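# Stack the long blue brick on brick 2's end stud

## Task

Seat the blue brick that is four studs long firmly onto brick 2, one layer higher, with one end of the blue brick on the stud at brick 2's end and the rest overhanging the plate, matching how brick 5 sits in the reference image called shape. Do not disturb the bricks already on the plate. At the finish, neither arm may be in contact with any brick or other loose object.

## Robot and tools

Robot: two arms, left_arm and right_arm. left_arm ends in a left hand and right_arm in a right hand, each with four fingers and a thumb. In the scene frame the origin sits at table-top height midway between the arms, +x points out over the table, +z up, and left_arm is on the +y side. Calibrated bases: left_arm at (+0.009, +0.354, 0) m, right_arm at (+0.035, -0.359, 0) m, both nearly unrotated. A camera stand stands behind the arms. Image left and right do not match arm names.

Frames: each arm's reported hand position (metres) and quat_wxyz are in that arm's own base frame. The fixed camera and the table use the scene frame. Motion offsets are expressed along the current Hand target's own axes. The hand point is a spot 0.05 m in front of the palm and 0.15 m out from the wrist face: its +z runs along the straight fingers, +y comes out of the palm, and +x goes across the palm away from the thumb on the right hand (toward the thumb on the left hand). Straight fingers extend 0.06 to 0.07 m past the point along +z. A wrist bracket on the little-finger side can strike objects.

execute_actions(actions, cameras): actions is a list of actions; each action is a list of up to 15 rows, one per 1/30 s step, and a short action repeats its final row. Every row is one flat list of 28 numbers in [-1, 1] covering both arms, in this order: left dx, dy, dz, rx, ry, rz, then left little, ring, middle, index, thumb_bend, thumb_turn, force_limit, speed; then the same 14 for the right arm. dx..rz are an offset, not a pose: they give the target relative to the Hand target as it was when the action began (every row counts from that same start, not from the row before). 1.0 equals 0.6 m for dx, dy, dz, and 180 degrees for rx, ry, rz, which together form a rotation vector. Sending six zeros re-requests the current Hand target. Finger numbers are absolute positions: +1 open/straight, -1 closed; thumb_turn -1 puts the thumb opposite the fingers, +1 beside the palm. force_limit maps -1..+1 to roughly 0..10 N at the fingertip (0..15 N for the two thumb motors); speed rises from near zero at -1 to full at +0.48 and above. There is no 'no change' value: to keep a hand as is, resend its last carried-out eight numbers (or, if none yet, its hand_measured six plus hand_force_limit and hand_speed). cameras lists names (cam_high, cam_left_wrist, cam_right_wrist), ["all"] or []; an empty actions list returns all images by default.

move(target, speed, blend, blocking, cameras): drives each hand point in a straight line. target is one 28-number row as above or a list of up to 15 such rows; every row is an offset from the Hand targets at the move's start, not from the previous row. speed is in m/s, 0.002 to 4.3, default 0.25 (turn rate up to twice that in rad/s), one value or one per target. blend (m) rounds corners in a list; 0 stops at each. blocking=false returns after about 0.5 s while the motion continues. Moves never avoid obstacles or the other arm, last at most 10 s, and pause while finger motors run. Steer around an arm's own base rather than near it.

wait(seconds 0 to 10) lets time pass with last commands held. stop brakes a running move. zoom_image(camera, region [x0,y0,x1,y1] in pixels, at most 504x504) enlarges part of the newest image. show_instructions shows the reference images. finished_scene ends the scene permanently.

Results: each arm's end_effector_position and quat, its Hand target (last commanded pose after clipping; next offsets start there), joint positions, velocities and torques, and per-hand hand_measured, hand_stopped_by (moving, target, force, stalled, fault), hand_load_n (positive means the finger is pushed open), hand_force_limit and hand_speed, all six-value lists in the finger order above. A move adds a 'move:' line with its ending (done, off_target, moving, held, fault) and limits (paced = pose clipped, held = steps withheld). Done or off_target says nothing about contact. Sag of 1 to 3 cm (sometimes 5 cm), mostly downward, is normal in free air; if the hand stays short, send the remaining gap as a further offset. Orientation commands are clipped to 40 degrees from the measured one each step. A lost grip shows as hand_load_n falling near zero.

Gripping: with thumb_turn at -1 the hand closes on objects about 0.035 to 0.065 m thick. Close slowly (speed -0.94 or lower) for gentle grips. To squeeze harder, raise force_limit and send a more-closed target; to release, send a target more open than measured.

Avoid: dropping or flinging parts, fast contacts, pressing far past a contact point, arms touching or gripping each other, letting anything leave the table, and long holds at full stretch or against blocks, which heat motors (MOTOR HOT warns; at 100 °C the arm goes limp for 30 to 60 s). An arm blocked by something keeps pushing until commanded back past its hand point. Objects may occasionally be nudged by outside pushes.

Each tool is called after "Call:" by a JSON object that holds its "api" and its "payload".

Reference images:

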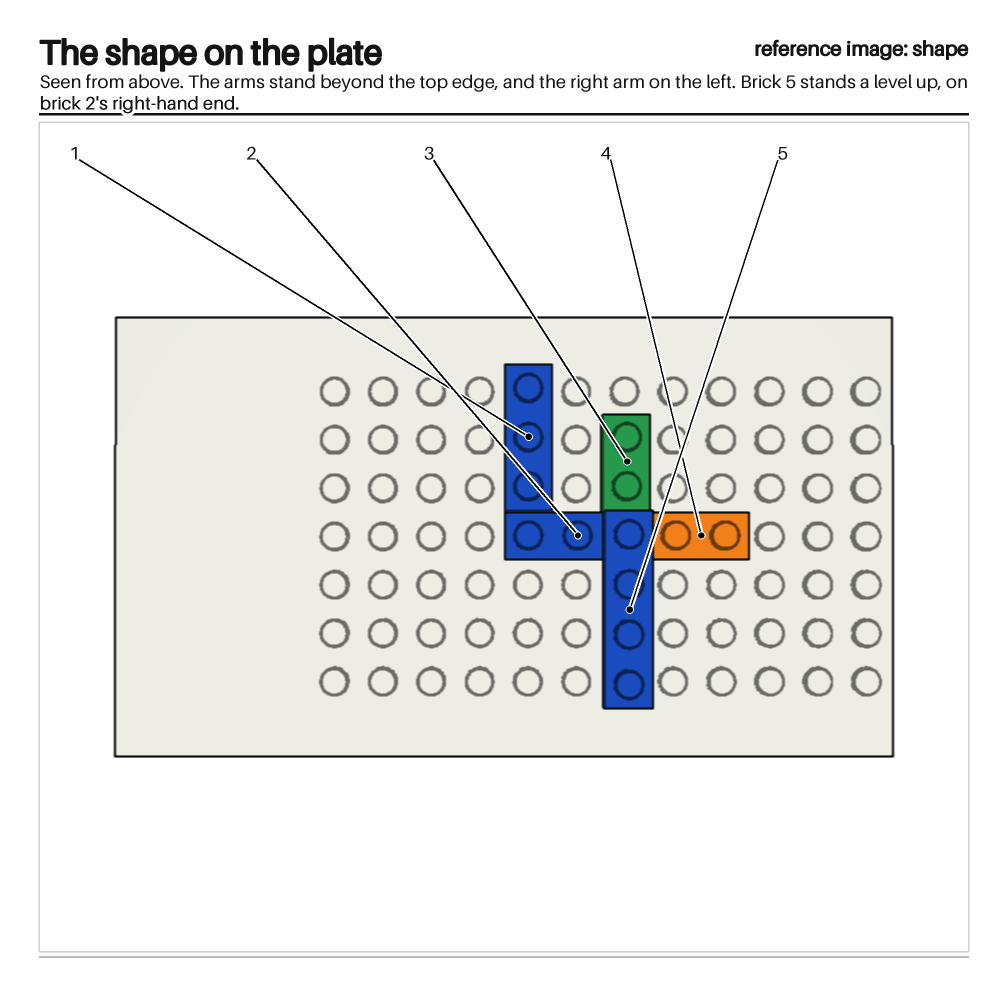

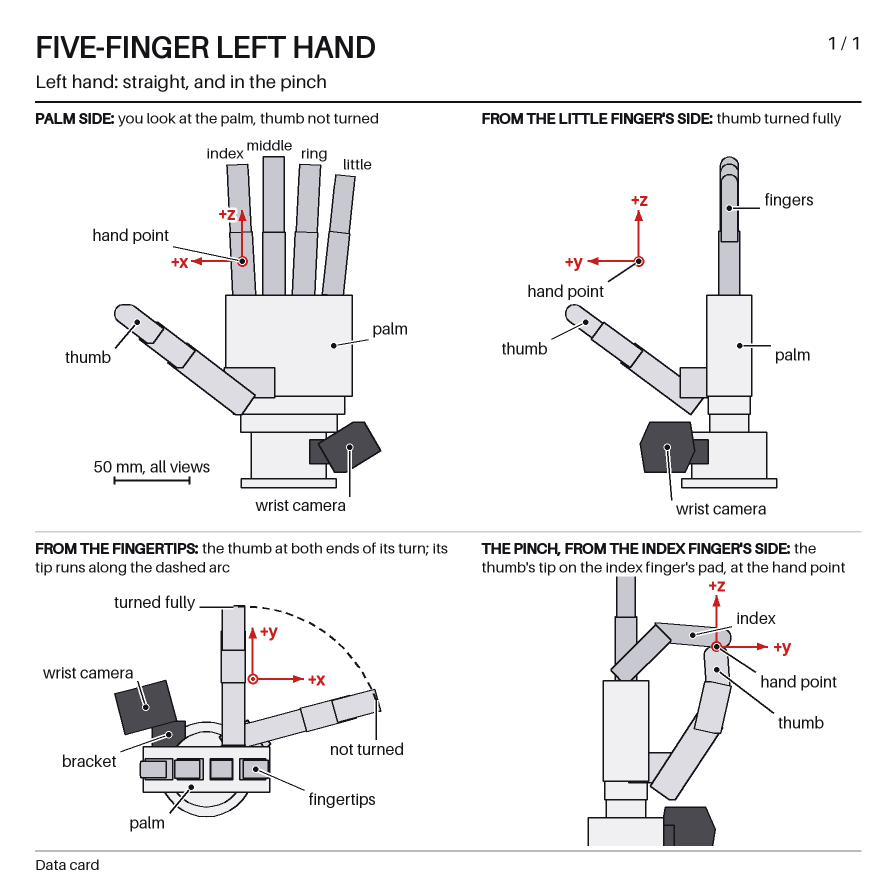

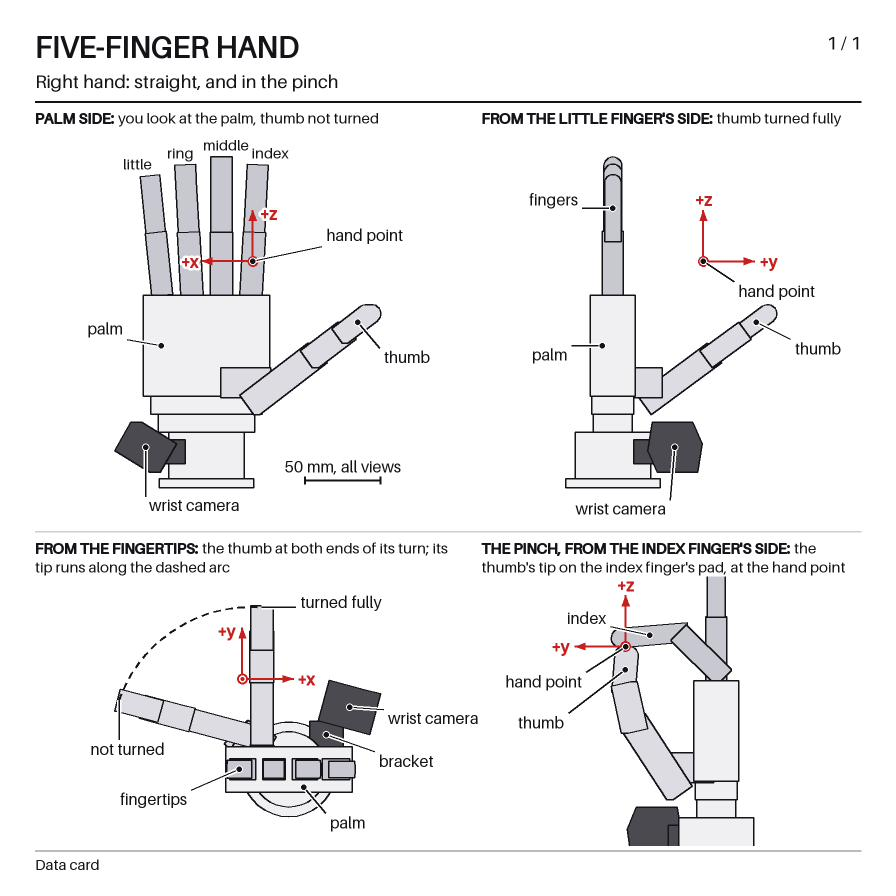

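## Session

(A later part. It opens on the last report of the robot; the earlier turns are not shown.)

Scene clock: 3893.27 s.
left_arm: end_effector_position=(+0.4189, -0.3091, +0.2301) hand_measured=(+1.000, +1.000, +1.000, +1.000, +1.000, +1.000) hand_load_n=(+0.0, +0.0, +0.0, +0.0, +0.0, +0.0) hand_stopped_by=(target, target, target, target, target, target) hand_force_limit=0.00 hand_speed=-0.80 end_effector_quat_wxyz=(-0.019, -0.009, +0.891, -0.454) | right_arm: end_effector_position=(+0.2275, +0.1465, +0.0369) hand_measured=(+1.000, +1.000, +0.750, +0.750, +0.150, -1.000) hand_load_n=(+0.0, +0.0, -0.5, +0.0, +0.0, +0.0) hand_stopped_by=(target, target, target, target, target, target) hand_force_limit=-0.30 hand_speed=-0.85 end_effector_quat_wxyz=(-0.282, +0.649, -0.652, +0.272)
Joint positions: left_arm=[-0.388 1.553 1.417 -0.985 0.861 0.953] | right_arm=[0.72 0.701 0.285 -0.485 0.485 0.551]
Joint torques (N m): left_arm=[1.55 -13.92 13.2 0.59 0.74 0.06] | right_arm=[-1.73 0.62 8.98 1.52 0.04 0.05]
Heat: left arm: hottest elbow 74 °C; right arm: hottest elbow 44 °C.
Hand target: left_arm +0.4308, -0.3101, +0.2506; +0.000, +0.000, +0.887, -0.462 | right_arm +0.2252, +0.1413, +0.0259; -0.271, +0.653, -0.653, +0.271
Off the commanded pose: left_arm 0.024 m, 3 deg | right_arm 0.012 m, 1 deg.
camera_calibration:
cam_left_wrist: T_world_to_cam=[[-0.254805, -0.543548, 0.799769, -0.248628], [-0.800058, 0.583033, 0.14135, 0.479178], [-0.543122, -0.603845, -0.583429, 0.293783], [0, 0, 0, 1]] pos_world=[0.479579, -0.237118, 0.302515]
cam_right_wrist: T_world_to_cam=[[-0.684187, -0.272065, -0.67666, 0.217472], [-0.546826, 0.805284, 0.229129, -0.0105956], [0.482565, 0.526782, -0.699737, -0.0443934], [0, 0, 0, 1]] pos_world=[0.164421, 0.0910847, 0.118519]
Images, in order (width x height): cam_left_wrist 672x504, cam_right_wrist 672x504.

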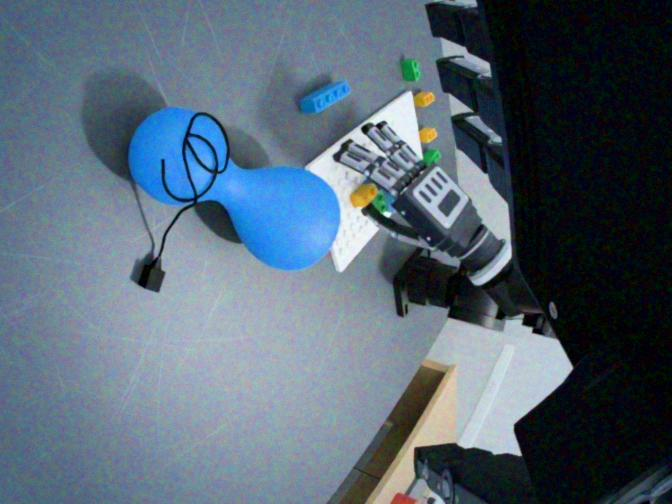

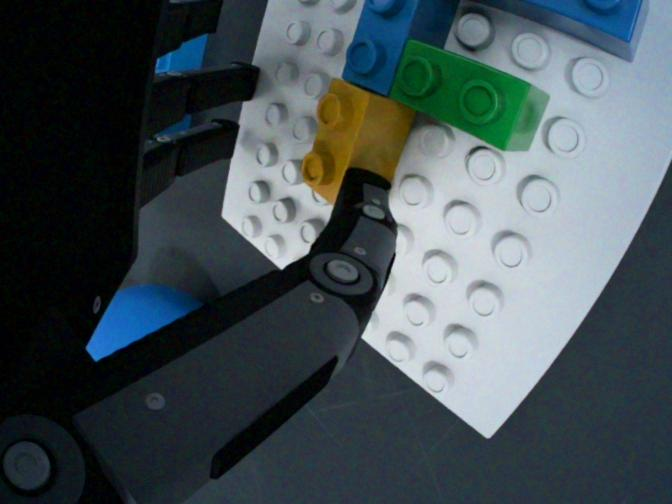

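Call:
{"api": "execute_actions", "payload": {"actions": [[[0,0,0,0,0,0,1,1,1,1,1,1,0,-0.8, 0,0,0,0,0,0,1,1,0.75,0.75,0.35,-1,-0.3,-0.8]],[[0,0,0,0,0,0,1,1,1,1,1,1,0,-0.8, 0,0,0,0,0,0,1,1,0.75,0.75,0.35,-1,-0.3,-0.8]]], "cameras": ["cam_left_wrist","cam_right_wrist"]}}

Call:
{"api": "zoom_image", "payload": {"camera": "cam_right_wrist", "region": [300, 50, 560, 290]}}

Scene clock: 3900.80 s.
left_arm: end_effector_position=(+0.4189, -0.3091, +0.2301) hand_measured=(+1.000, +1.000, +1.000, +1.000, +1.000, +1.000) hand_load_n=(+0.0, +0.0, +0.0, +0.0, +0.0, +0.0) hand_stopped_by=(target, target, target, target, target, target) hand_force_limit=0.00 hand_speed=-0.80 end_effector_quat_wxyz=(-0.019, -0.009, +0.891, -0.454) | right_arm: end_effector_position=(+0.2275, +0.1465, +0.0369) hand_measured=(+1.000, +1.000, +0.750, +0.750, +0.350, -1.000) hand_load_n=(+0.0, -0.5, -0.5, +0.0, +0.0, +0.0) hand_stopped_by=(target, target, target, target, target, target) hand_force_limit=-0.30 hand_speed=-0.80 end_effector_quat_wxyz=(-0.282, +0.649, -0.652, +0.272)
Joint positions: left_arm=[-0.388 1.553 1.417 -0.985 0.861 0.953] | right_arm=[0.72 0.701 0.285 -0.485 0.485 0.551]
Joint torques (N m): left_arm=[1.73 -13.86 13.22 0.59 0.74 0.07] | right_arm=[-1.67 0.79 8.95 1.57 0.03 0.05]
Heat: left arm: hottest elbow 74 °C; right arm: hottest elbow 44 °C.
Hand target: left_arm +0.4308, -0.3101, +0.2506; +0.000, +0.000, +0.887, -0.462 | right_arm +0.2252, +0.1413, +0.0259; -0.271, +0.653, -0.653, +0.271
Off the commanded pose: left_arm 0.024 m, 3 deg | right_arm 0.012 m, 1 deg.
camera_calibration:
cam_left_wrist: T_world_to_cam=[[-0.254805, -0.543548, 0.799769, -0.248628], [-0.800058, 0.583033, 0.14135, 0.479178], [-0.543122, -0.603845, -0.583429, 0.293783], [0, 0, 0, 1]] pos_world=[0.479579, -0.237118, 0.302515]
cam_right_wrist: T_world_to_cam=[[-0.684187, -0.272065, -0.67666, 0.217472], [-0.546826, 0.805284, 0.229129, -0.0105956], [0.482565, 0.526782, -0.699737, -0.0443934], [0, 0, 0, 1]] pos_world=[0.164421, 0.0910847, 0.118519]
Images, in order (width x height): cam_left_wrist 672x504, cam_right_wrist 672x504.

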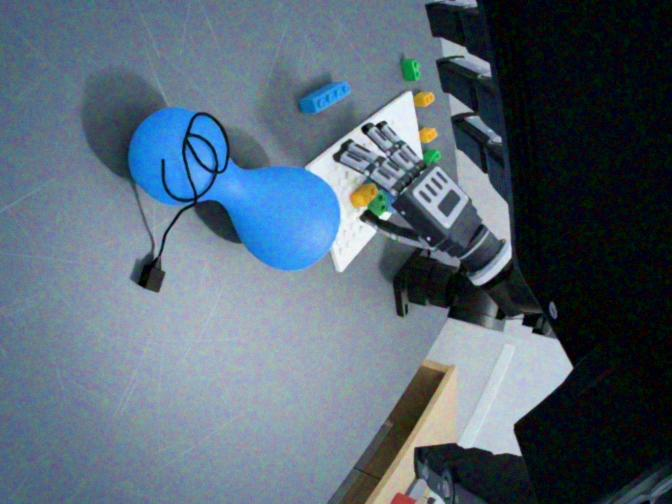

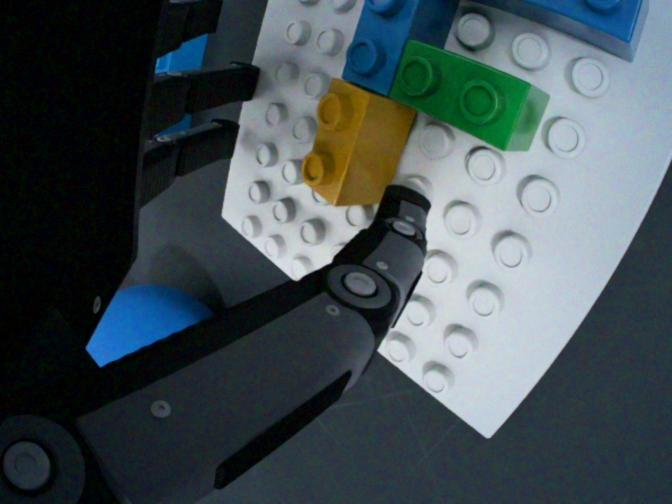

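Scaled by 1.938 from the camera's 672x504 image, which has a finer 960x720 frame.

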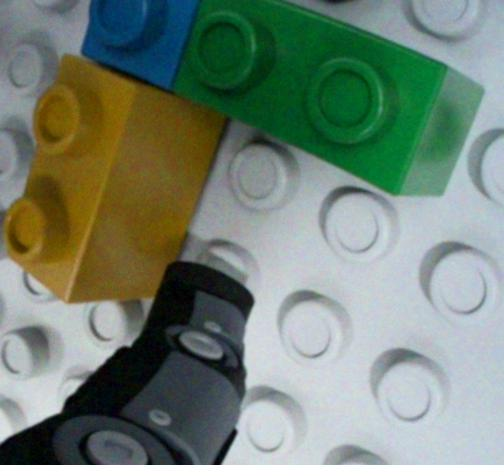

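Call:
{"api": "move", "payload": {"target": [0,0,0,0,0,0,1,1,1,1,1,1,0,-0.8, 0.0,-0.1178,-0.1178,0,0,0,1,1,0.75,0.75,0.7,-1,-0.3,-0.3], "speed": 0.15, "cameras": ["cam_left_wrist","cam_right_wrist"]}}

Call:
{"api": "zoom_image", "payload": {"camera": "cam_right_wrist", "region": [340, 0, 560, 200]}}

Call:
{"api": "zoom_image", "payload": {"camera": "cam_left_wrist", "region": [310, 140, 430, 250]}}

Scene clock: 3925.30 s.
left_arm: end_effector_position=(+0.4189, -0.3091, +0.2301) hand_measured=(+1.000, +1.000, +1.000, +1.000, +1.000, +1.000) hand_load_n=(+0.0, +0.0, +0.0, +0.0, +0.0, -0.5) hand_stopped_by=(target, target, target, target, target, target) hand_force_limit=0.00 hand_speed=-0.80 end_effector_quat_wxyz=(-0.019, -0.009, +0.891, -0.454) | right_arm: end_effector_position=(+0.2153, +0.1341, +0.0989) hand_measured=(+1.000, +1.000, +0.750, +0.750, +0.700, -1.000) hand_load_n=(+0.0, +0.0, +0.0, +0.0, +0.0, +0.0) hand_stopped_by=(target, target, target, target, target, target) hand_force_limit=-0.30 hand_speed=-0.30 end_effector_quat_wxyz=(-0.250, +0.663, -0.653, +0.269)
Joint positions: left_arm=[-0.388 1.553 1.417 -0.985 0.861 0.953] | right_arm=[0.711 0.598 0.451 -0.819 0.478 0.544]
Joint torques (N m): left_arm=[1.79 -14.04 13.22 0.57 0.74 0.07] | right_arm=[-1.14 -0.21 15.69 0.49 0.3 0.11]
Heat: left arm: hottest elbow 74 °C; right arm: hottest elbow 44 °C.
Hand target: left_arm +0.4308, -0.3101, +0.2506; +0.000, +0.000, +0.887, -0.462 | right_arm +0.2250, +0.1412, +0.1259; -0.271, +0.653, -0.653, +0.271
Off the commanded pose: left_arm 0.024 m, 3 deg | right_arm 0.030 m, 3 deg.
move: off_target (left_arm, right_arm)
camera_calibration:
cam_left_wrist: T_world_to_cam=[[-0.254805, -0.543548, 0.799769, -0.248628], [-0.800058, 0.583033, 0.14135, 0.479178], [-0.543122, -0.603845, -0.583429, 0.293783], [0, 0, 0, 1]] pos_world=[0.479579, -0.237118, 0.302515]
cam_right_wrist: T_world_to_cam=[[-0.719016, -0.301913, -0.625991, 0.254114], [-0.535036, 0.815326, 0.221316, -0.0245929], [0.443568, 0.494057, -0.747767, 0.0288711], [0, 0, 0, 1]] pos_world=[0.156747, 0.0825075, 0.186104]
Images, in order (width x height): cam_left_wrist 672x504, cam_right_wrist 672x504.

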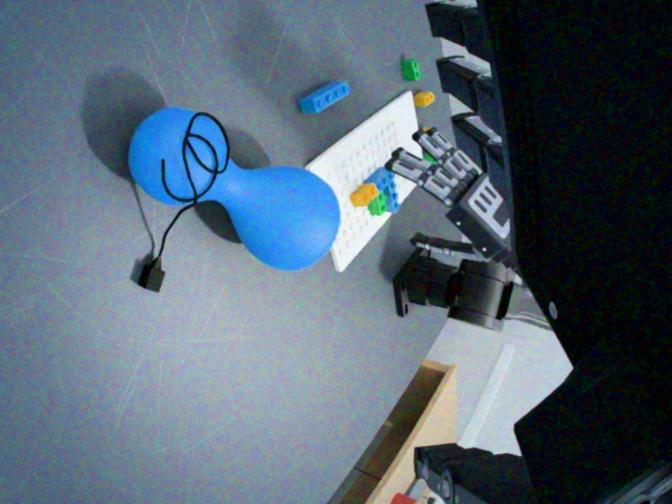

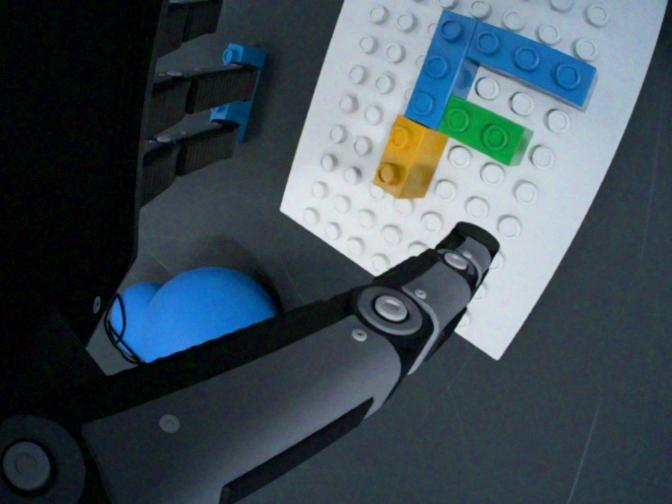

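Scaled by 2.291 from the camera's 672x504 image, which has a finer 960x720 frame.

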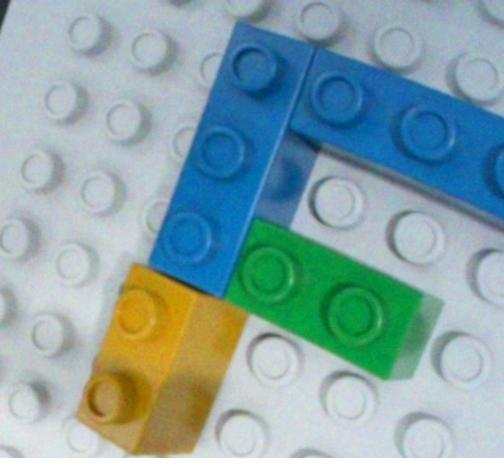

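Scaled by 4.200 from the camera's 672x504 image, which has a finer 960x720 frame.

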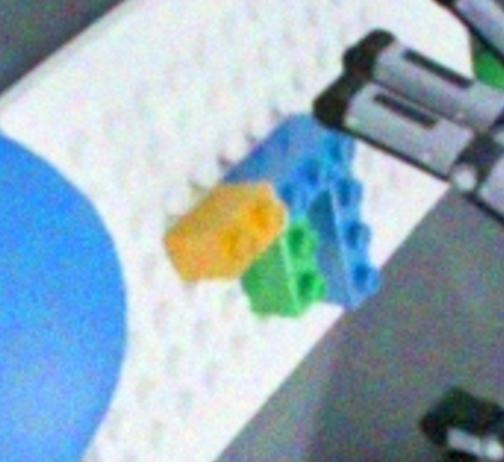

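Call:
{"api": "move", "payload": {"target": [0,0,0,0,0,0,1,1,1,1,1,1,0,-0.8, 0.0687,-0.0059,0.0059,0.0786,-0.4066,-0.2946,1,1,1,1,1,1,-0.3,0], "speed": 0.25, "cameras": ["cam_right_wrist"]}}

Call:
{"api": "zoom_image", "payload": {"camera": "cam_right_wrist", "region": [180, 80, 520, 420]}}

Scene clock: 3969.37 s.
left_arm: end_effector_position=(+0.4189, -0.3091, +0.2301) hand_measured=(+1.000, +1.000, +1.000, +1.000, +1.000, +1.000) hand_load_n=(+0.0, +0.0, +0.0, +0.0, +0.0, +0.0) hand_stopped_by=(target, target, target, target, target, target) hand_force_limit=0.00 hand_speed=-0.80 end_effector_quat_wxyz=(-0.019, -0.009, +0.891, -0.454) | right_arm: end_effector_position=(+0.2144, +0.1045, +0.1164) hand_measured=(+1.000, +1.000, +1.000, +1.000, +1.000, +1.000) hand_load_n=(+0.0, +0.0, -0.5, +0.0, +0.0, +0.0) hand_stopped_by=(target, target, target, target, target, target) hand_force_limit=-0.30 hand_speed=0.00 end_effector_quat_wxyz=(-0.523, +0.852, -0.003, -0.012)
Joint positions: left_arm=[-0.388 1.553 1.417 -0.985 0.861 0.953] | right_arm=[-0.161 1.182 0.692 -1.423 -1.069 -1.929]
Joint torques (N m): left_arm=[1.61 -13.86 13.24 0.61 0.74 0.07] | right_arm=[-1.61 -3.43 12.07 -1.17 -0.94 0.07]
Heat: left arm: hottest elbow 74 °C; right arm: hottest elbow 49 °C.
Hand target: left_arm +0.4308, -0.3101, +0.2506; +0.000, +0.000, +0.887, -0.462 | right_arm +0.2299, +0.1001, +0.1258; -0.523, +0.852, +0.001, +0.000
Off the commanded pose: left_arm 0.024 m, 3 deg | right_arm 0.019 m, 1 deg.
move: off_target (left_arm, right_arm)
camera_calibration:
cam_right_wrist: T_world_to_cam=[[0.263869, -0.456934, -0.849461, 0.086977], [-0.803648, -0.591166, 0.0683565, 0.217558], [-0.533407, 0.664631, -0.523204, 0.222587], [0, 0, 0, 1]] pos_world=[0.270619, 0.0204178, 0.17547]
Images, in order (width x height): cam_right_wrist 672x504.

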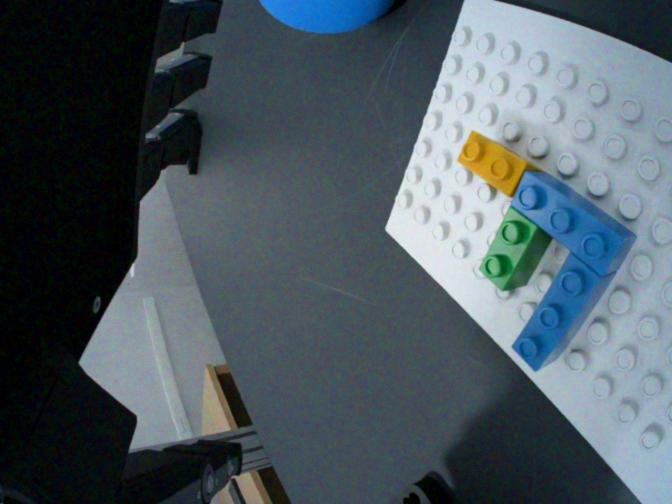

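Scaled by 1.482 from the camera's 672x504 image, which has a finer 960x720 frame.

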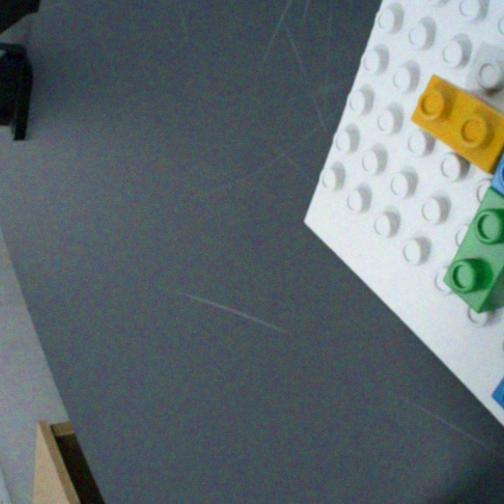

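Call:
{"api": "zoom_image", "payload": {"camera": "cam_right_wrist", "region": [420, 90, 660, 330]}}

Scaled by 2.100 from the camera's 672x504 image, which has a finer 960x720 frame.

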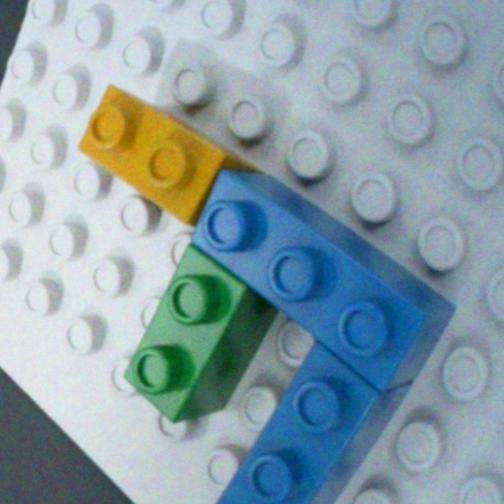

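Call:
{"api": "move", "payload": {"target": [[0,0,0,0,0,0,1,1,1,1,1,1,0,-0.8, 0.0035,-0.022,0.0279,-0.0786,0.4066,0.2946,1,1,1,0.35,1,1,-0.3,0],[0,0,0,0,0,0,1,1,1,1,1,1,0,-0.8, 0.0035,0.0375,0.058,-0.0786,0.4066,0.2946,1,1,1,0.35,1,1,-0.3,0]], "speed": 0.2, "cameras": ["cam_left_wrist","cam_right_wrist"]}}

Scene clock: 4027.87 s.
left_arm: end_effector_position=(+0.4189, -0.3091, +0.2301) hand_measured=(+1.000, +1.000, +1.000, +1.000, +1.000, +1.000) hand_load_n=(+0.0, +0.0, +0.0, +0.0, +0.0, +0.0) hand_stopped_by=(target, target, target, target, target, target) hand_force_limit=0.00 hand_speed=-0.80 end_effector_quat_wxyz=(-0.019, -0.009, +0.891, -0.454) | right_arm: end_effector_position=(+0.2311, +0.1175, +0.0923) hand_measured=(+1.000, +1.000, +1.000, +0.350, +1.000, +1.000) hand_load_n=(+0.0, +0.0, +0.0, +0.0, +0.0, -0.5) hand_stopped_by=(target, target, target, target, target, target) hand_force_limit=-0.30 hand_speed=0.00 end_effector_quat_wxyz=(-0.268, +0.653, -0.654, +0.272)
Joint positions: left_arm=[-0.388 1.553 1.417 -0.985 0.861 0.953] | right_arm=[0.574 0.564 0.404 -0.718 0.398 0.429]
Joint torques (N m): left_arm=[1.49 -13.86 13.2 0.61 0.74 0.07] | right_arm=[-0.21 0.85 10.7 1.68 0.36 0.21]
Heat: left arm: hottest elbow 74 °C; right arm: hottest elbow 48 °C.
Hand target: left_arm +0.4308, -0.3101, +0.2506; +0.000, +0.000, +0.887, -0.462 | right_arm +0.2321, +0.1209, +0.0900; -0.271, +0.653, -0.653, +0.271
Off the commanded pose: left_arm 0.024 m, 3 deg | right_arm 0.004 m, 0 deg.
move: off_target (left_arm)
camera_calibration:
cam_left_wrist: T_world_to_cam=[[-0.254805, -0.543548, 0.799769, -0.248628], [-0.800058, 0.583033, 0.14135, 0.479178], [-0.543122, -0.603845, -0.583429, 0.293783], [0, 0, 0, 1]] pos_world=[0.479579, -0.237118, 0.302515]
cam_right_wrist: T_world_to_cam=[[-0.700036, -0.282004, -0.656067, 0.252334], [-0.537788, 0.812632, 0.224528, -0.000472818], [0.469823, 0.510002, -0.72053, 0.0147891], [0, 0, 0, 1]] pos_world=[0.16944, 0.064001, 0.17631]
Images, in order (width x height): cam_left_wrist 672x504, cam_right_wrist 672x504.

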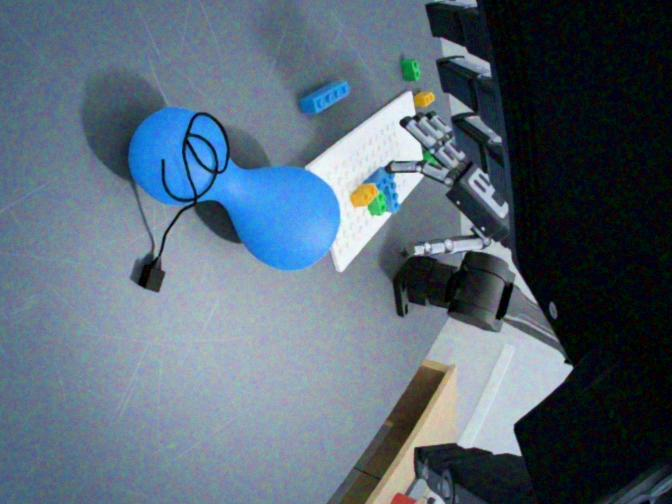

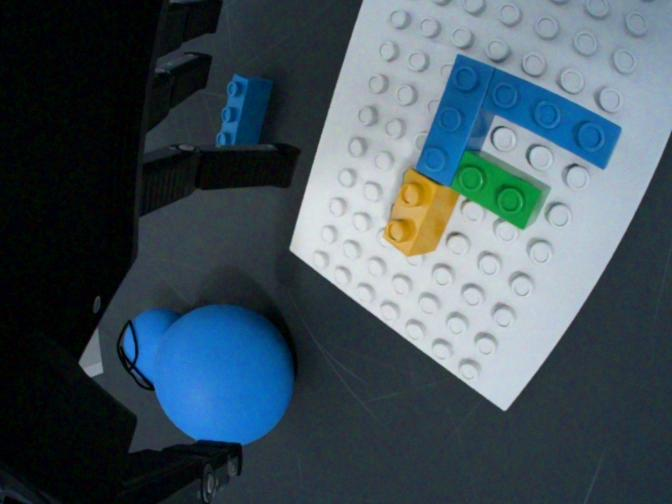

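Call:
{"api": "zoom_image", "payload": {"camera": "cam_right_wrist", "region": [360, 120, 520, 280]}}

Scaled by 3.150 from the camera's 672x504 image, which has a finer 960x720 frame.

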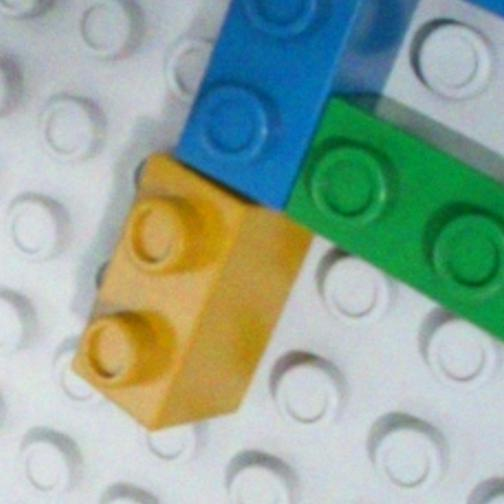

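Call:
{"api": "move", "payload": {"target": [[0,0,0,0,0,0,1,1,1,1,1,1,0,-0.8, 0.0683,-0.0742,-0.0672,-0.1954,-0.1954,-0.4717,-0.9,-0.9,-0.9,1,1,1,0.2,0],[0,0,0,0,0,0,1,1,1,1,1,1,0,-0.8, 0.0867,-0.0483,-0.0342,-0.1954,-0.1954,-0.4717,-0.9,-0.9,-0.9,1,1,1,0.2,0]], "speed": 0.2, "cameras": ["cam_left_wrist","cam_right_wrist"]}}

Call:
{"api": "zoom_image", "payload": {"camera": "cam_left_wrist", "region": [310, 140, 430, 250]}}

Scene clock: 4061.77 s.
left_arm: end_effector_position=(+0.4189, -0.3091, +0.2301) hand_measured=(+1.000, +1.000, +1.000, +1.000, +1.000, +1.000) hand_load_n=(+0.0, +0.0, +0.0, +0.0, +0.0, +0.0) hand_stopped_by=(target, target, target, target, target, target) hand_force_limit=0.00 hand_speed=-0.80 end_effector_quat_wxyz=(-0.019, -0.009, +0.891, -0.454) | right_arm: end_effector_position=(+0.2368, +0.0722, +0.1317) hand_measured=(-0.900, -0.900, -0.900, +1.000, +1.000, +1.000) hand_load_n=(+0.0, +0.0, +0.0, +0.0, +0.0, +0.0) hand_stopped_by=(target, target, target, target, target, target) hand_force_limit=0.20 hand_speed=0.00 end_effector_quat_wxyz=(-0.004, +1.000, +0.001, +0.006)
Joint positions: left_arm=[-0.388 1.553 1.417 -0.985 0.861 0.953] | right_arm=[0.46 1.145 0.872 -1.285 -0.001 -1.112]
Joint torques (N m): left_arm=[1.73 -13.8 13.24 0.62 0.74 0.08] | right_arm=[-1.38 -4.48 8.88 0.27 0.07 0.07]
Heat: left arm: hottest elbow 74 °C; right arm: hottest elbow 49 °C.
Hand target: left_arm +0.4308, -0.3101, +0.2506; +0.000, +0.000, +0.887, -0.462 | right_arm +0.2379, +0.0688, +0.1251; +0.000, +1.000, +0.000, +0.001
Off the commanded pose: left_arm 0.024 m, 3 deg | right_arm 0.008 m, 1 deg.
move: off_target (left_arm)
camera_calibration:
cam_left_wrist: T_world_to_cam=[[-0.254805, -0.543548, 0.799769, -0.248628], [-0.800058, 0.583033, 0.14135, 0.479178], [-0.543122, -0.603845, -0.583429, 0.293783], [0, 0, 0, 1]] pos_world=[0.479579, -0.237118, 0.302515]
cam_right_wrist: T_world_to_cam=[[0.281544, -0.959257, 0.0236305, -0.00363147], [-0.815605, -0.226263, 0.532535, 0.130785], [-0.505492, -0.169205, -0.846078, 0.360048], [0, 0, 0, 1]] pos_world=[0.289692, 0.0870302, 0.235067]
Images, in order (width x height): cam_left_wrist 672x504, cam_right_wrist 672x504.

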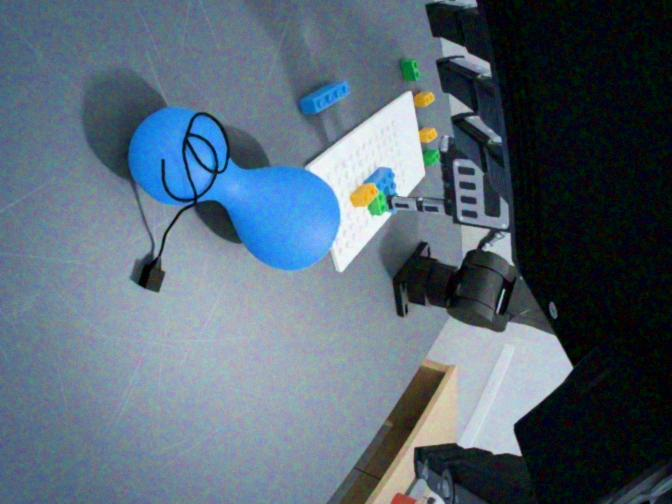

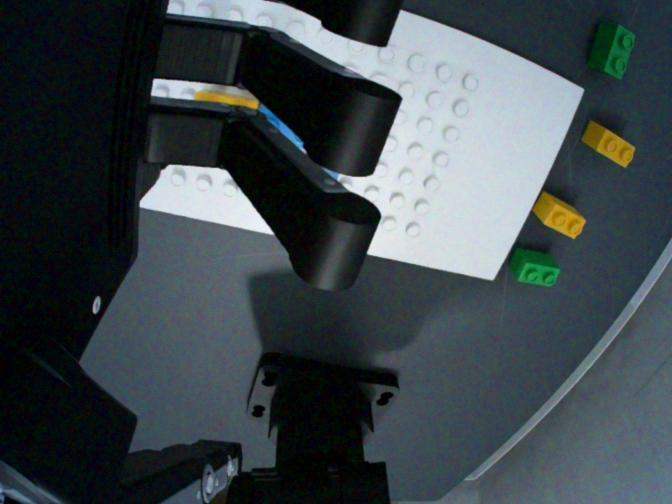

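Scaled by 4.200 from the camera's 672x504 image, which has a finer 960x720 frame.

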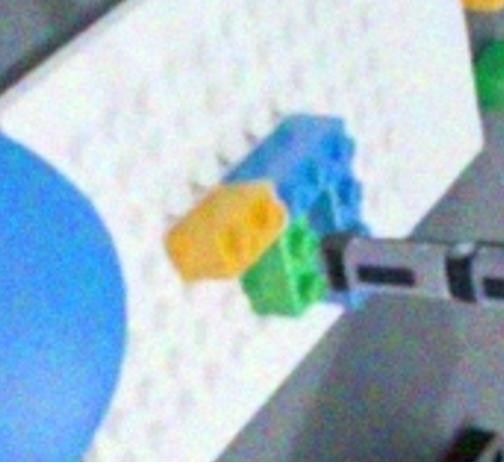

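Call:
{"api": "move", "payload": {"target": [0,0,0,0,0,0,1,1,1,1,1,1,0,-0.8, 0,0,0.0367,0,0,0,-0.9,-0.9,-0.9,1,1,1,0.2,0], "speed": 0.08, "cameras": ["cam_left_wrist"]}}

Call:
{"api": "zoom_image", "payload": {"camera": "cam_left_wrist", "region": [310, 140, 430, 250]}}

Scene clock: 4071.60 s.
left_arm: end_effector_position=(+0.4189, -0.3091, +0.2301) hand_measured=(+1.000, +1.000, +1.000, +1.000, +1.000, +1.000) hand_load_n=(+0.0, +0.0, +0.0, +0.0, +0.0, +0.0) hand_stopped_by=(target, target, target, target, target, target) hand_force_limit=0.00 hand_speed=-0.80 end_effector_quat_wxyz=(-0.019, -0.009, +0.891, -0.454) | right_arm: end_effector_position=(+0.2367, +0.0721, +0.1089) hand_measured=(-0.900, -0.900, -0.900, +1.000, +1.000, +1.000) hand_load_n=(+0.0, +0.0, +0.0, +0.0, +0.0, +0.0) hand_stopped_by=(target, target, target, target, target, target) hand_force_limit=0.20 hand_speed=0.00 end_effector_quat_wxyz=(-0.003, +1.000, +0.001, +0.005)
Joint positions: left_arm=[-0.388 1.553 1.417 -0.985 0.861 0.953] | right_arm=[0.46 1.167 0.826 -1.219 -0.001 -1.113]
Joint torques (N m): left_arm=[1.49 -13.86 13.24 0.59 0.75 0.07] | right_arm=[-1.55 -4.6 8.87 0.29 0.08 0.05]
Heat: left arm: hottest elbow 74 °C; right arm: hottest elbow 47 °C.
Hand target: left_arm +0.4308, -0.3101, +0.2506; +0.000, +0.000, +0.887, -0.462 | right_arm +0.2381, +0.0689, +0.1031; +0.000, +1.000, +0.000, +0.001
Off the commanded pose: left_arm 0.024 m, 3 deg | right_arm 0.007 m, 1 deg.
move: off_target (left_arm)
camera_calibration:
cam_left_wrist: T_world_to_cam=[[-0.254805, -0.543548, 0.799769, -0.248628], [-0.800058, 0.583033, 0.14135, 0.479178], [-0.543122, -0.603845, -0.583429, 0.293783], [0, 0, 0, 1]] pos_world=[0.479579, -0.237118, 0.302515]
Images, in order (width x height): cam_left_wrist 672x504.

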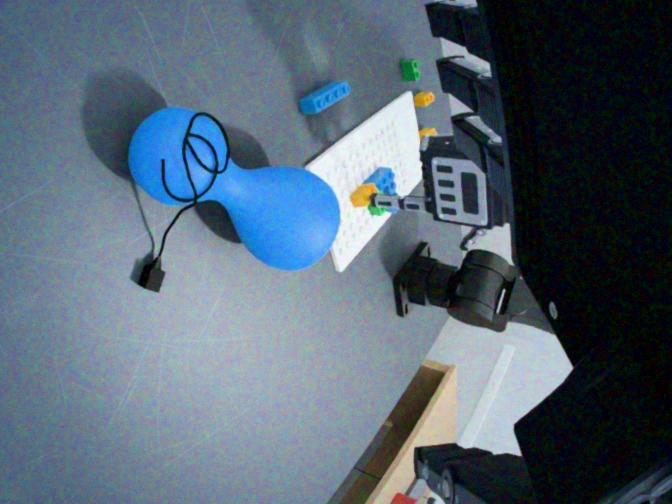

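Scaled by 4.200 from the camera's 672x504 image, which has a finer 960x720 frame.

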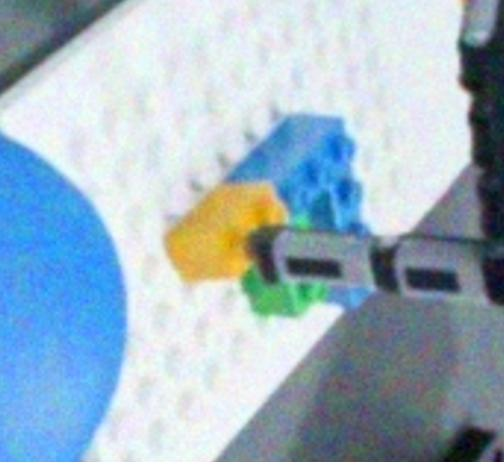

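Call:
{"api": "move", "payload": {"target": [0,0,0,0,0,0,1,1,1,1,1,1,0,-0.8, 0,0,0.0167,0,0,0,-0.9,-0.9,-0.9,1,1,1,0.2,0], "speed": 0.05, "cameras": ["cam_left_wrist"]}}

Call:
{"api": "zoom_image", "payload": {"camera": "cam_left_wrist", "region": [310, 140, 430, 250]}}

Scene clock: 4078.67 s.
left_arm: end_effector_position=(+0.4189, -0.3091, +0.2301) hand_measured=(+1.000, +1.000, +1.000, +1.000, +1.000, +1.000) hand_load_n=(+0.0, +0.0, +0.0, -0.5, +0.0, +0.0) hand_stopped_by=(target, target, target, target, target, target) hand_force_limit=0.00 hand_speed=-0.80 end_effector_quat_wxyz=(-0.019, -0.009, +0.891, -0.454) | right_arm: end_effector_position=(+0.2371, +0.0723, +0.1050) hand_measured=(-0.900, -0.900, -0.900, +1.000, +1.000, +1.000) hand_load_n=(+0.0, +0.5, +0.0, +0.0, +0.0, +0.0) hand_stopped_by=(target, target, target, target, target, target) hand_force_limit=0.20 hand_speed=0.00 end_effector_quat_wxyz=(-0.004, +1.000, +0.001, +0.006)
Joint positions: left_arm=[-0.388 1.553 1.417 -0.985 0.861 0.953] | right_arm=[0.46 1.169 0.817 -1.204 -0.001 -1.113]
Joint torques (N m): left_arm=[1.67 -14.04 13.22 0.61 0.75 0.06] | right_arm=[-1.73 -3.96 7.92 0.79 0.09 0.06]
Heat: left arm: hottest elbow 74 °C; right arm: hottest elbow 46 °C.
Hand target: left_arm +0.4308, -0.3101, +0.2506; +0.000, +0.000, +0.887, -0.462 | right_arm +0.2380, +0.0688, +0.0930; +0.000, +1.000, +0.000, +0.001
Off the commanded pose: left_arm 0.024 m, 3 deg | right_arm 0.012 m, 1 deg.
move: off_target (left_arm, right_arm)
camera_calibration:
cam_left_wrist: T_world_to_cam=[[-0.254805, -0.543548, 0.799769, -0.248628], [-0.800058, 0.583033, 0.14135, 0.479178], [-0.543122, -0.603845, -0.583429, 0.293783], [0, 0, 0, 1]] pos_world=[0.479579, -0.237118, 0.302515]
Images, in order (width x height): cam_left_wrist 672x504.

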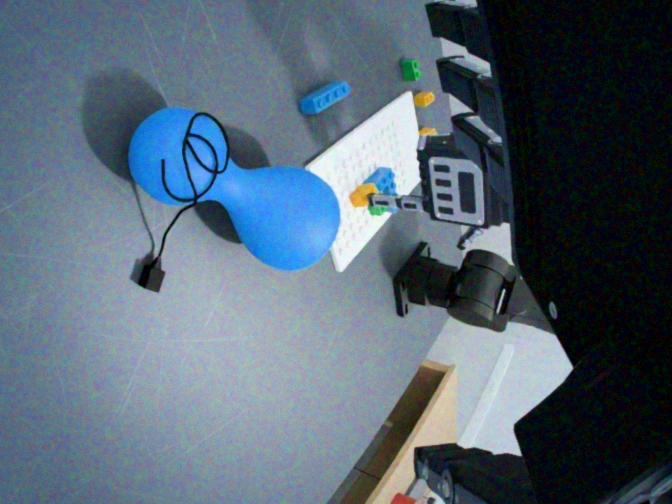

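Scaled by 4.200 from the camera's 672x504 image, which has a finer 960x720 frame.

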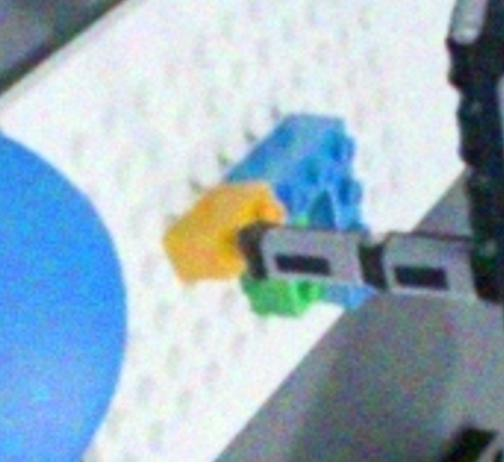

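Call:
{"api": "move", "payload": {"target": [0,0,0,0,0,0,1,1,1,1,1,1,0,-0.8, 0,0,0.02,0,0,0,-0.9,-0.9,-0.9,1,1,1,0.2,0], "speed": 0.05, "cameras": ["cam_left_wrist"]}}

Call:
{"api": "zoom_image", "payload": {"camera": "cam_left_wrist", "region": [310, 140, 430, 250]}}

Scene clock: 4086.00 s.
left_arm: end_effector_position=(+0.4189, -0.3091, +0.2301) hand_measured=(+1.000, +1.000, +1.000, +1.000, +1.000, +1.000) hand_load_n=(+0.0, +0.0, +0.0, +0.0, +0.0, +0.0) hand_stopped_by=(target, target, target, target, target, target) hand_force_limit=0.00 hand_speed=-0.80 end_effector_quat_wxyz=(-0.019, -0.009, +0.891, -0.454) | right_arm: end_effector_position=(+0.2370, +0.0723, +0.1035) hand_measured=(-0.900, -0.900, -0.900, +1.000, +1.000, +1.000) hand_load_n=(+0.0, +0.0, +0.0, -1.5, +0.0, +0.0) hand_stopped_by=(target, target, target, target, target, target) hand_force_limit=0.20 hand_speed=0.00 end_effector_quat_wxyz=(-0.005, +1.000, +0.002, +0.007)
Joint positions: left_arm=[-0.388 1.553 1.417 -0.985 0.861 0.953] | right_arm=[0.46 1.169 0.813 -1.199 -0.002 -1.115]
Joint torques (N m): left_arm=[1.61 -14.04 13.19 0.64 0.74 0.08] | right_arm=[-1.61 -3.19 6.27 1.96 0.12 0.07]
Heat: left arm: hottest elbow 74 °C; right arm: hottest elbow 45 °C.
Hand target: left_arm +0.4308, -0.3101, +0.2506; +0.000, +0.000, +0.887, -0.462 | right_arm +0.2382, +0.0689, +0.0811; +0.000, +1.000, +0.000, +0.001
Off the commanded pose: left_arm 0.024 m, 3 deg | right_arm 0.023 m, 1 deg.
move: off_target (left_arm, right_arm)
camera_calibration:
cam_left_wrist: T_world_to_cam=[[-0.254805, -0.543548, 0.799769, -0.248628], [-0.800058, 0.583033, 0.14135, 0.479178], [-0.543122, -0.603845, -0.583429, 0.293783], [0, 0, 0, 1]] pos_world=[0.479579, -0.237118, 0.302515]
Images, in order (width x height): cam_left_wrist 672x504.

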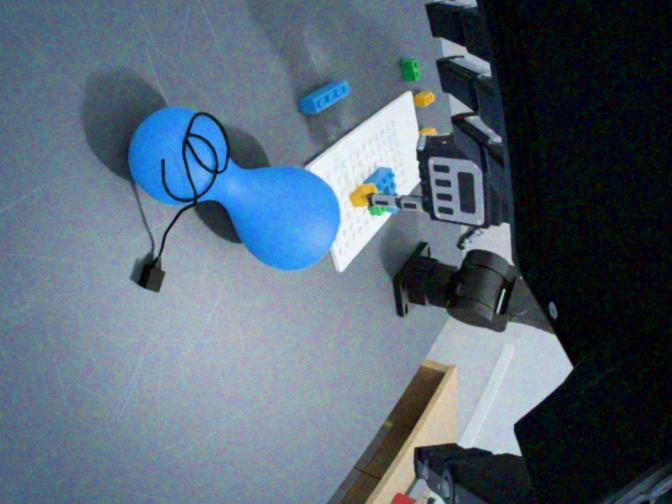

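Scaled by 4.200 from the camera's 672x504 image, which has a finer 960x720 frame.

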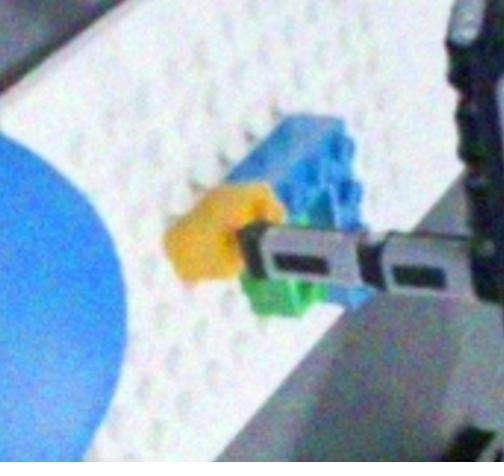

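Call:
{"api": "move", "payload": {"target": [0,0,0,0,0,0,1,1,1,1,1,1,0,-0.8, 0,0,-0.1,0,0,0,-0.9,-0.9,-0.9,1,1,1,0.2,0], "speed": 0.15, "cameras": ["cam_left_wrist"]}}

Call:
{"api": "zoom_image", "payload": {"camera": "cam_left_wrist", "region": [310, 140, 430, 250]}}

Scene clock: 4093.40 s.
left_arm: end_effector_position=(+0.4189, -0.3091, +0.2301) hand_measured=(+1.000, +1.000, +1.000, +1.000, +1.000, +1.000) hand_load_n=(+0.0, +0.0, -0.5, +0.0, +0.0, -0.5) hand_stopped_by=(target, target, target, target, target, target) hand_force_limit=0.00 hand_speed=-0.80 end_effector_quat_wxyz=(-0.019, -0.009, +0.891, -0.454) | right_arm: end_effector_position=(+0.2242, +0.0658, +0.1258) hand_measured=(-0.900, -0.900, -0.900, +1.000, +1.000, +1.000) hand_load_n=(+0.0, +0.0, +0.0, +0.0, +0.0, +0.0) hand_stopped_by=(target, target, target, target, target, target) hand_force_limit=0.20 hand_speed=0.00 end_effector_quat_wxyz=(+0.007, +1.000, +0.002, -0.017)
Joint positions: left_arm=[-0.388 1.553 1.417 -0.985 0.861 0.953] | right_arm=[0.46 1.149 0.852 -1.31 -0.002 -1.115]
Joint torques (N m): left_arm=[1.61 -13.98 13.29 0.59 0.74 0.08] | right_arm=[-1.55 -5.6 13.38 -0.69 0.12 0.09]
Heat: left arm: hottest elbow 74 °C; right arm: hottest elbow 45 °C.
Hand target: left_arm +0.4308, -0.3101, +0.2506; +0.000, +0.000, +0.887, -0.462 | right_arm +0.2380, +0.0689, +0.1411; +0.000, +1.000, +0.000, +0.001
Off the commanded pose: left_arm 0.024 m, 3 deg | right_arm 0.021 m, 2 deg.
move: off_target (left_arm, right_arm)
camera_calibration:
cam_left_wrist: T_world_to_cam=[[-0.254805, -0.543548, 0.799769, -0.248628], [-0.800058, 0.583033, 0.14135, 0.479178], [-0.543122, -0.603845, -0.583429, 0.293783], [0, 0, 0, 1]] pos_world=[0.479579, -0.237118, 0.302515]
Images, in order (width x height): cam_left_wrist 672x504.

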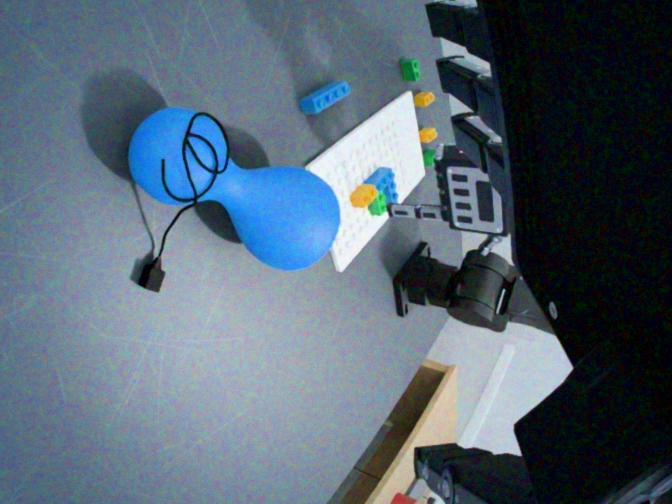

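Scaled by 4.200 from the camera's 672x504 image, which has a finer 960x720 frame.

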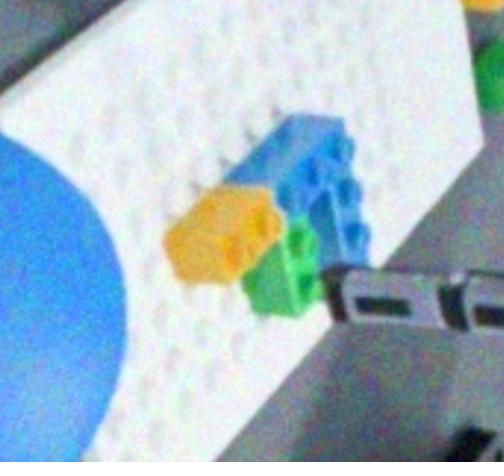

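Call:
{"api": "move", "payload": {"target": [0,0,0,0,0,0,1,1,1,1,1,1,0,-0.8, 0.0,-0.0517,0.0267,0.3506,0,0,1,1,1,1,1,1,0.2,0], "speed": 0.25, "cameras": ["cam_right_wrist"]}}

Call:
{"api": "zoom_image", "payload": {"camera": "cam_right_wrist", "region": [400, 60, 640, 300]}}

Scene clock: 4107.10 s.
left_arm: end_effector_position=(+0.4189, -0.3091, +0.2301) hand_measured=(+1.000, +1.000, +1.000, +1.000, +1.000, +1.000) hand_load_n=(+0.0, +0.0, -0.5, +0.0, +0.0, +0.0) hand_stopped_by=(target, target, target, target, target, target) hand_force_limit=0.00 hand_speed=-0.80 end_effector_quat_wxyz=(-0.019, -0.009, +0.891, -0.454) | right_arm: end_effector_position=(+0.2393, +0.1017, +0.1274) hand_measured=(+1.000, +1.000, +1.000, +1.000, +1.000, +1.000) hand_load_n=(+0.0, +0.0, +0.0, +0.0, +0.0, -0.5) hand_stopped_by=(target, target, target, target, target, target) hand_force_limit=0.20 hand_speed=0.00 end_effector_quat_wxyz=(-0.520, +0.854, +0.008, +0.007)
Joint positions: left_arm=[-0.388 1.553 1.417 -0.985 0.861 0.953] | right_arm=[-0.157 1.203 0.751 -1.407 -1.072 -1.92]
Joint torques (N m): left_arm=[1.61 -13.92 13.23 0.58 0.74 0.05] | right_arm=[-1.67 -4.13 8.38 -1.13 -0.98 0.09]
Heat: left arm: hottest elbow 74 °C; right arm: hottest elbow 47 °C.
Hand target: left_arm +0.4308, -0.3101, +0.2506; +0.000, +0.000, +0.887, -0.462 | right_arm +0.2380, +0.0999, +0.1250; -0.523, +0.852, +0.000, +0.001
Off the commanded pose: left_arm 0.024 m, 3 deg | right_arm 0.003 m, 1 deg.
move: off_target (left_arm)
camera_calibration:
cam_right_wrist: T_world_to_cam=[[0.300409, -0.46238, -0.834241, 0.0783616], [-0.806804, -0.589702, 0.0363147, 0.239851], [-0.508745, 0.66216, -0.550202, 0.241259], [0, 0, 0, 1]] pos_world=[0.292711, 0.017921, 0.189404]
Images, in order (width x height): cam_right_wrist 672x504.

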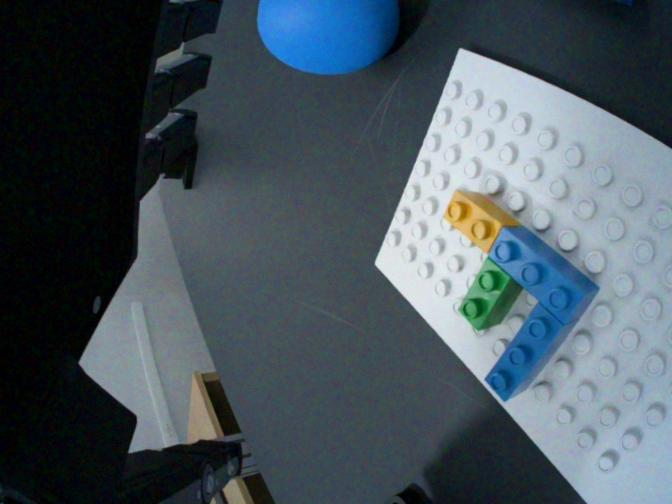

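Scaled by 2.100 from the camera's 672x504 image, which has a finer 960x720 frame.

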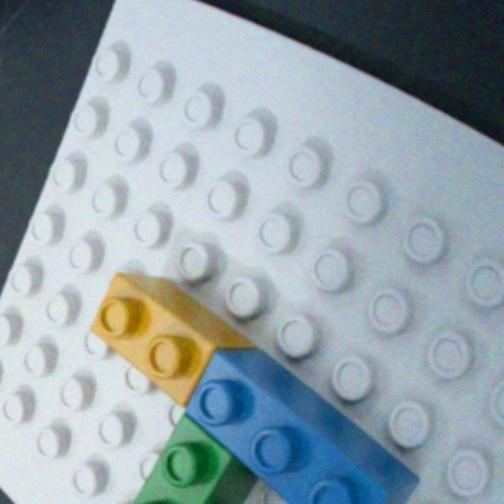

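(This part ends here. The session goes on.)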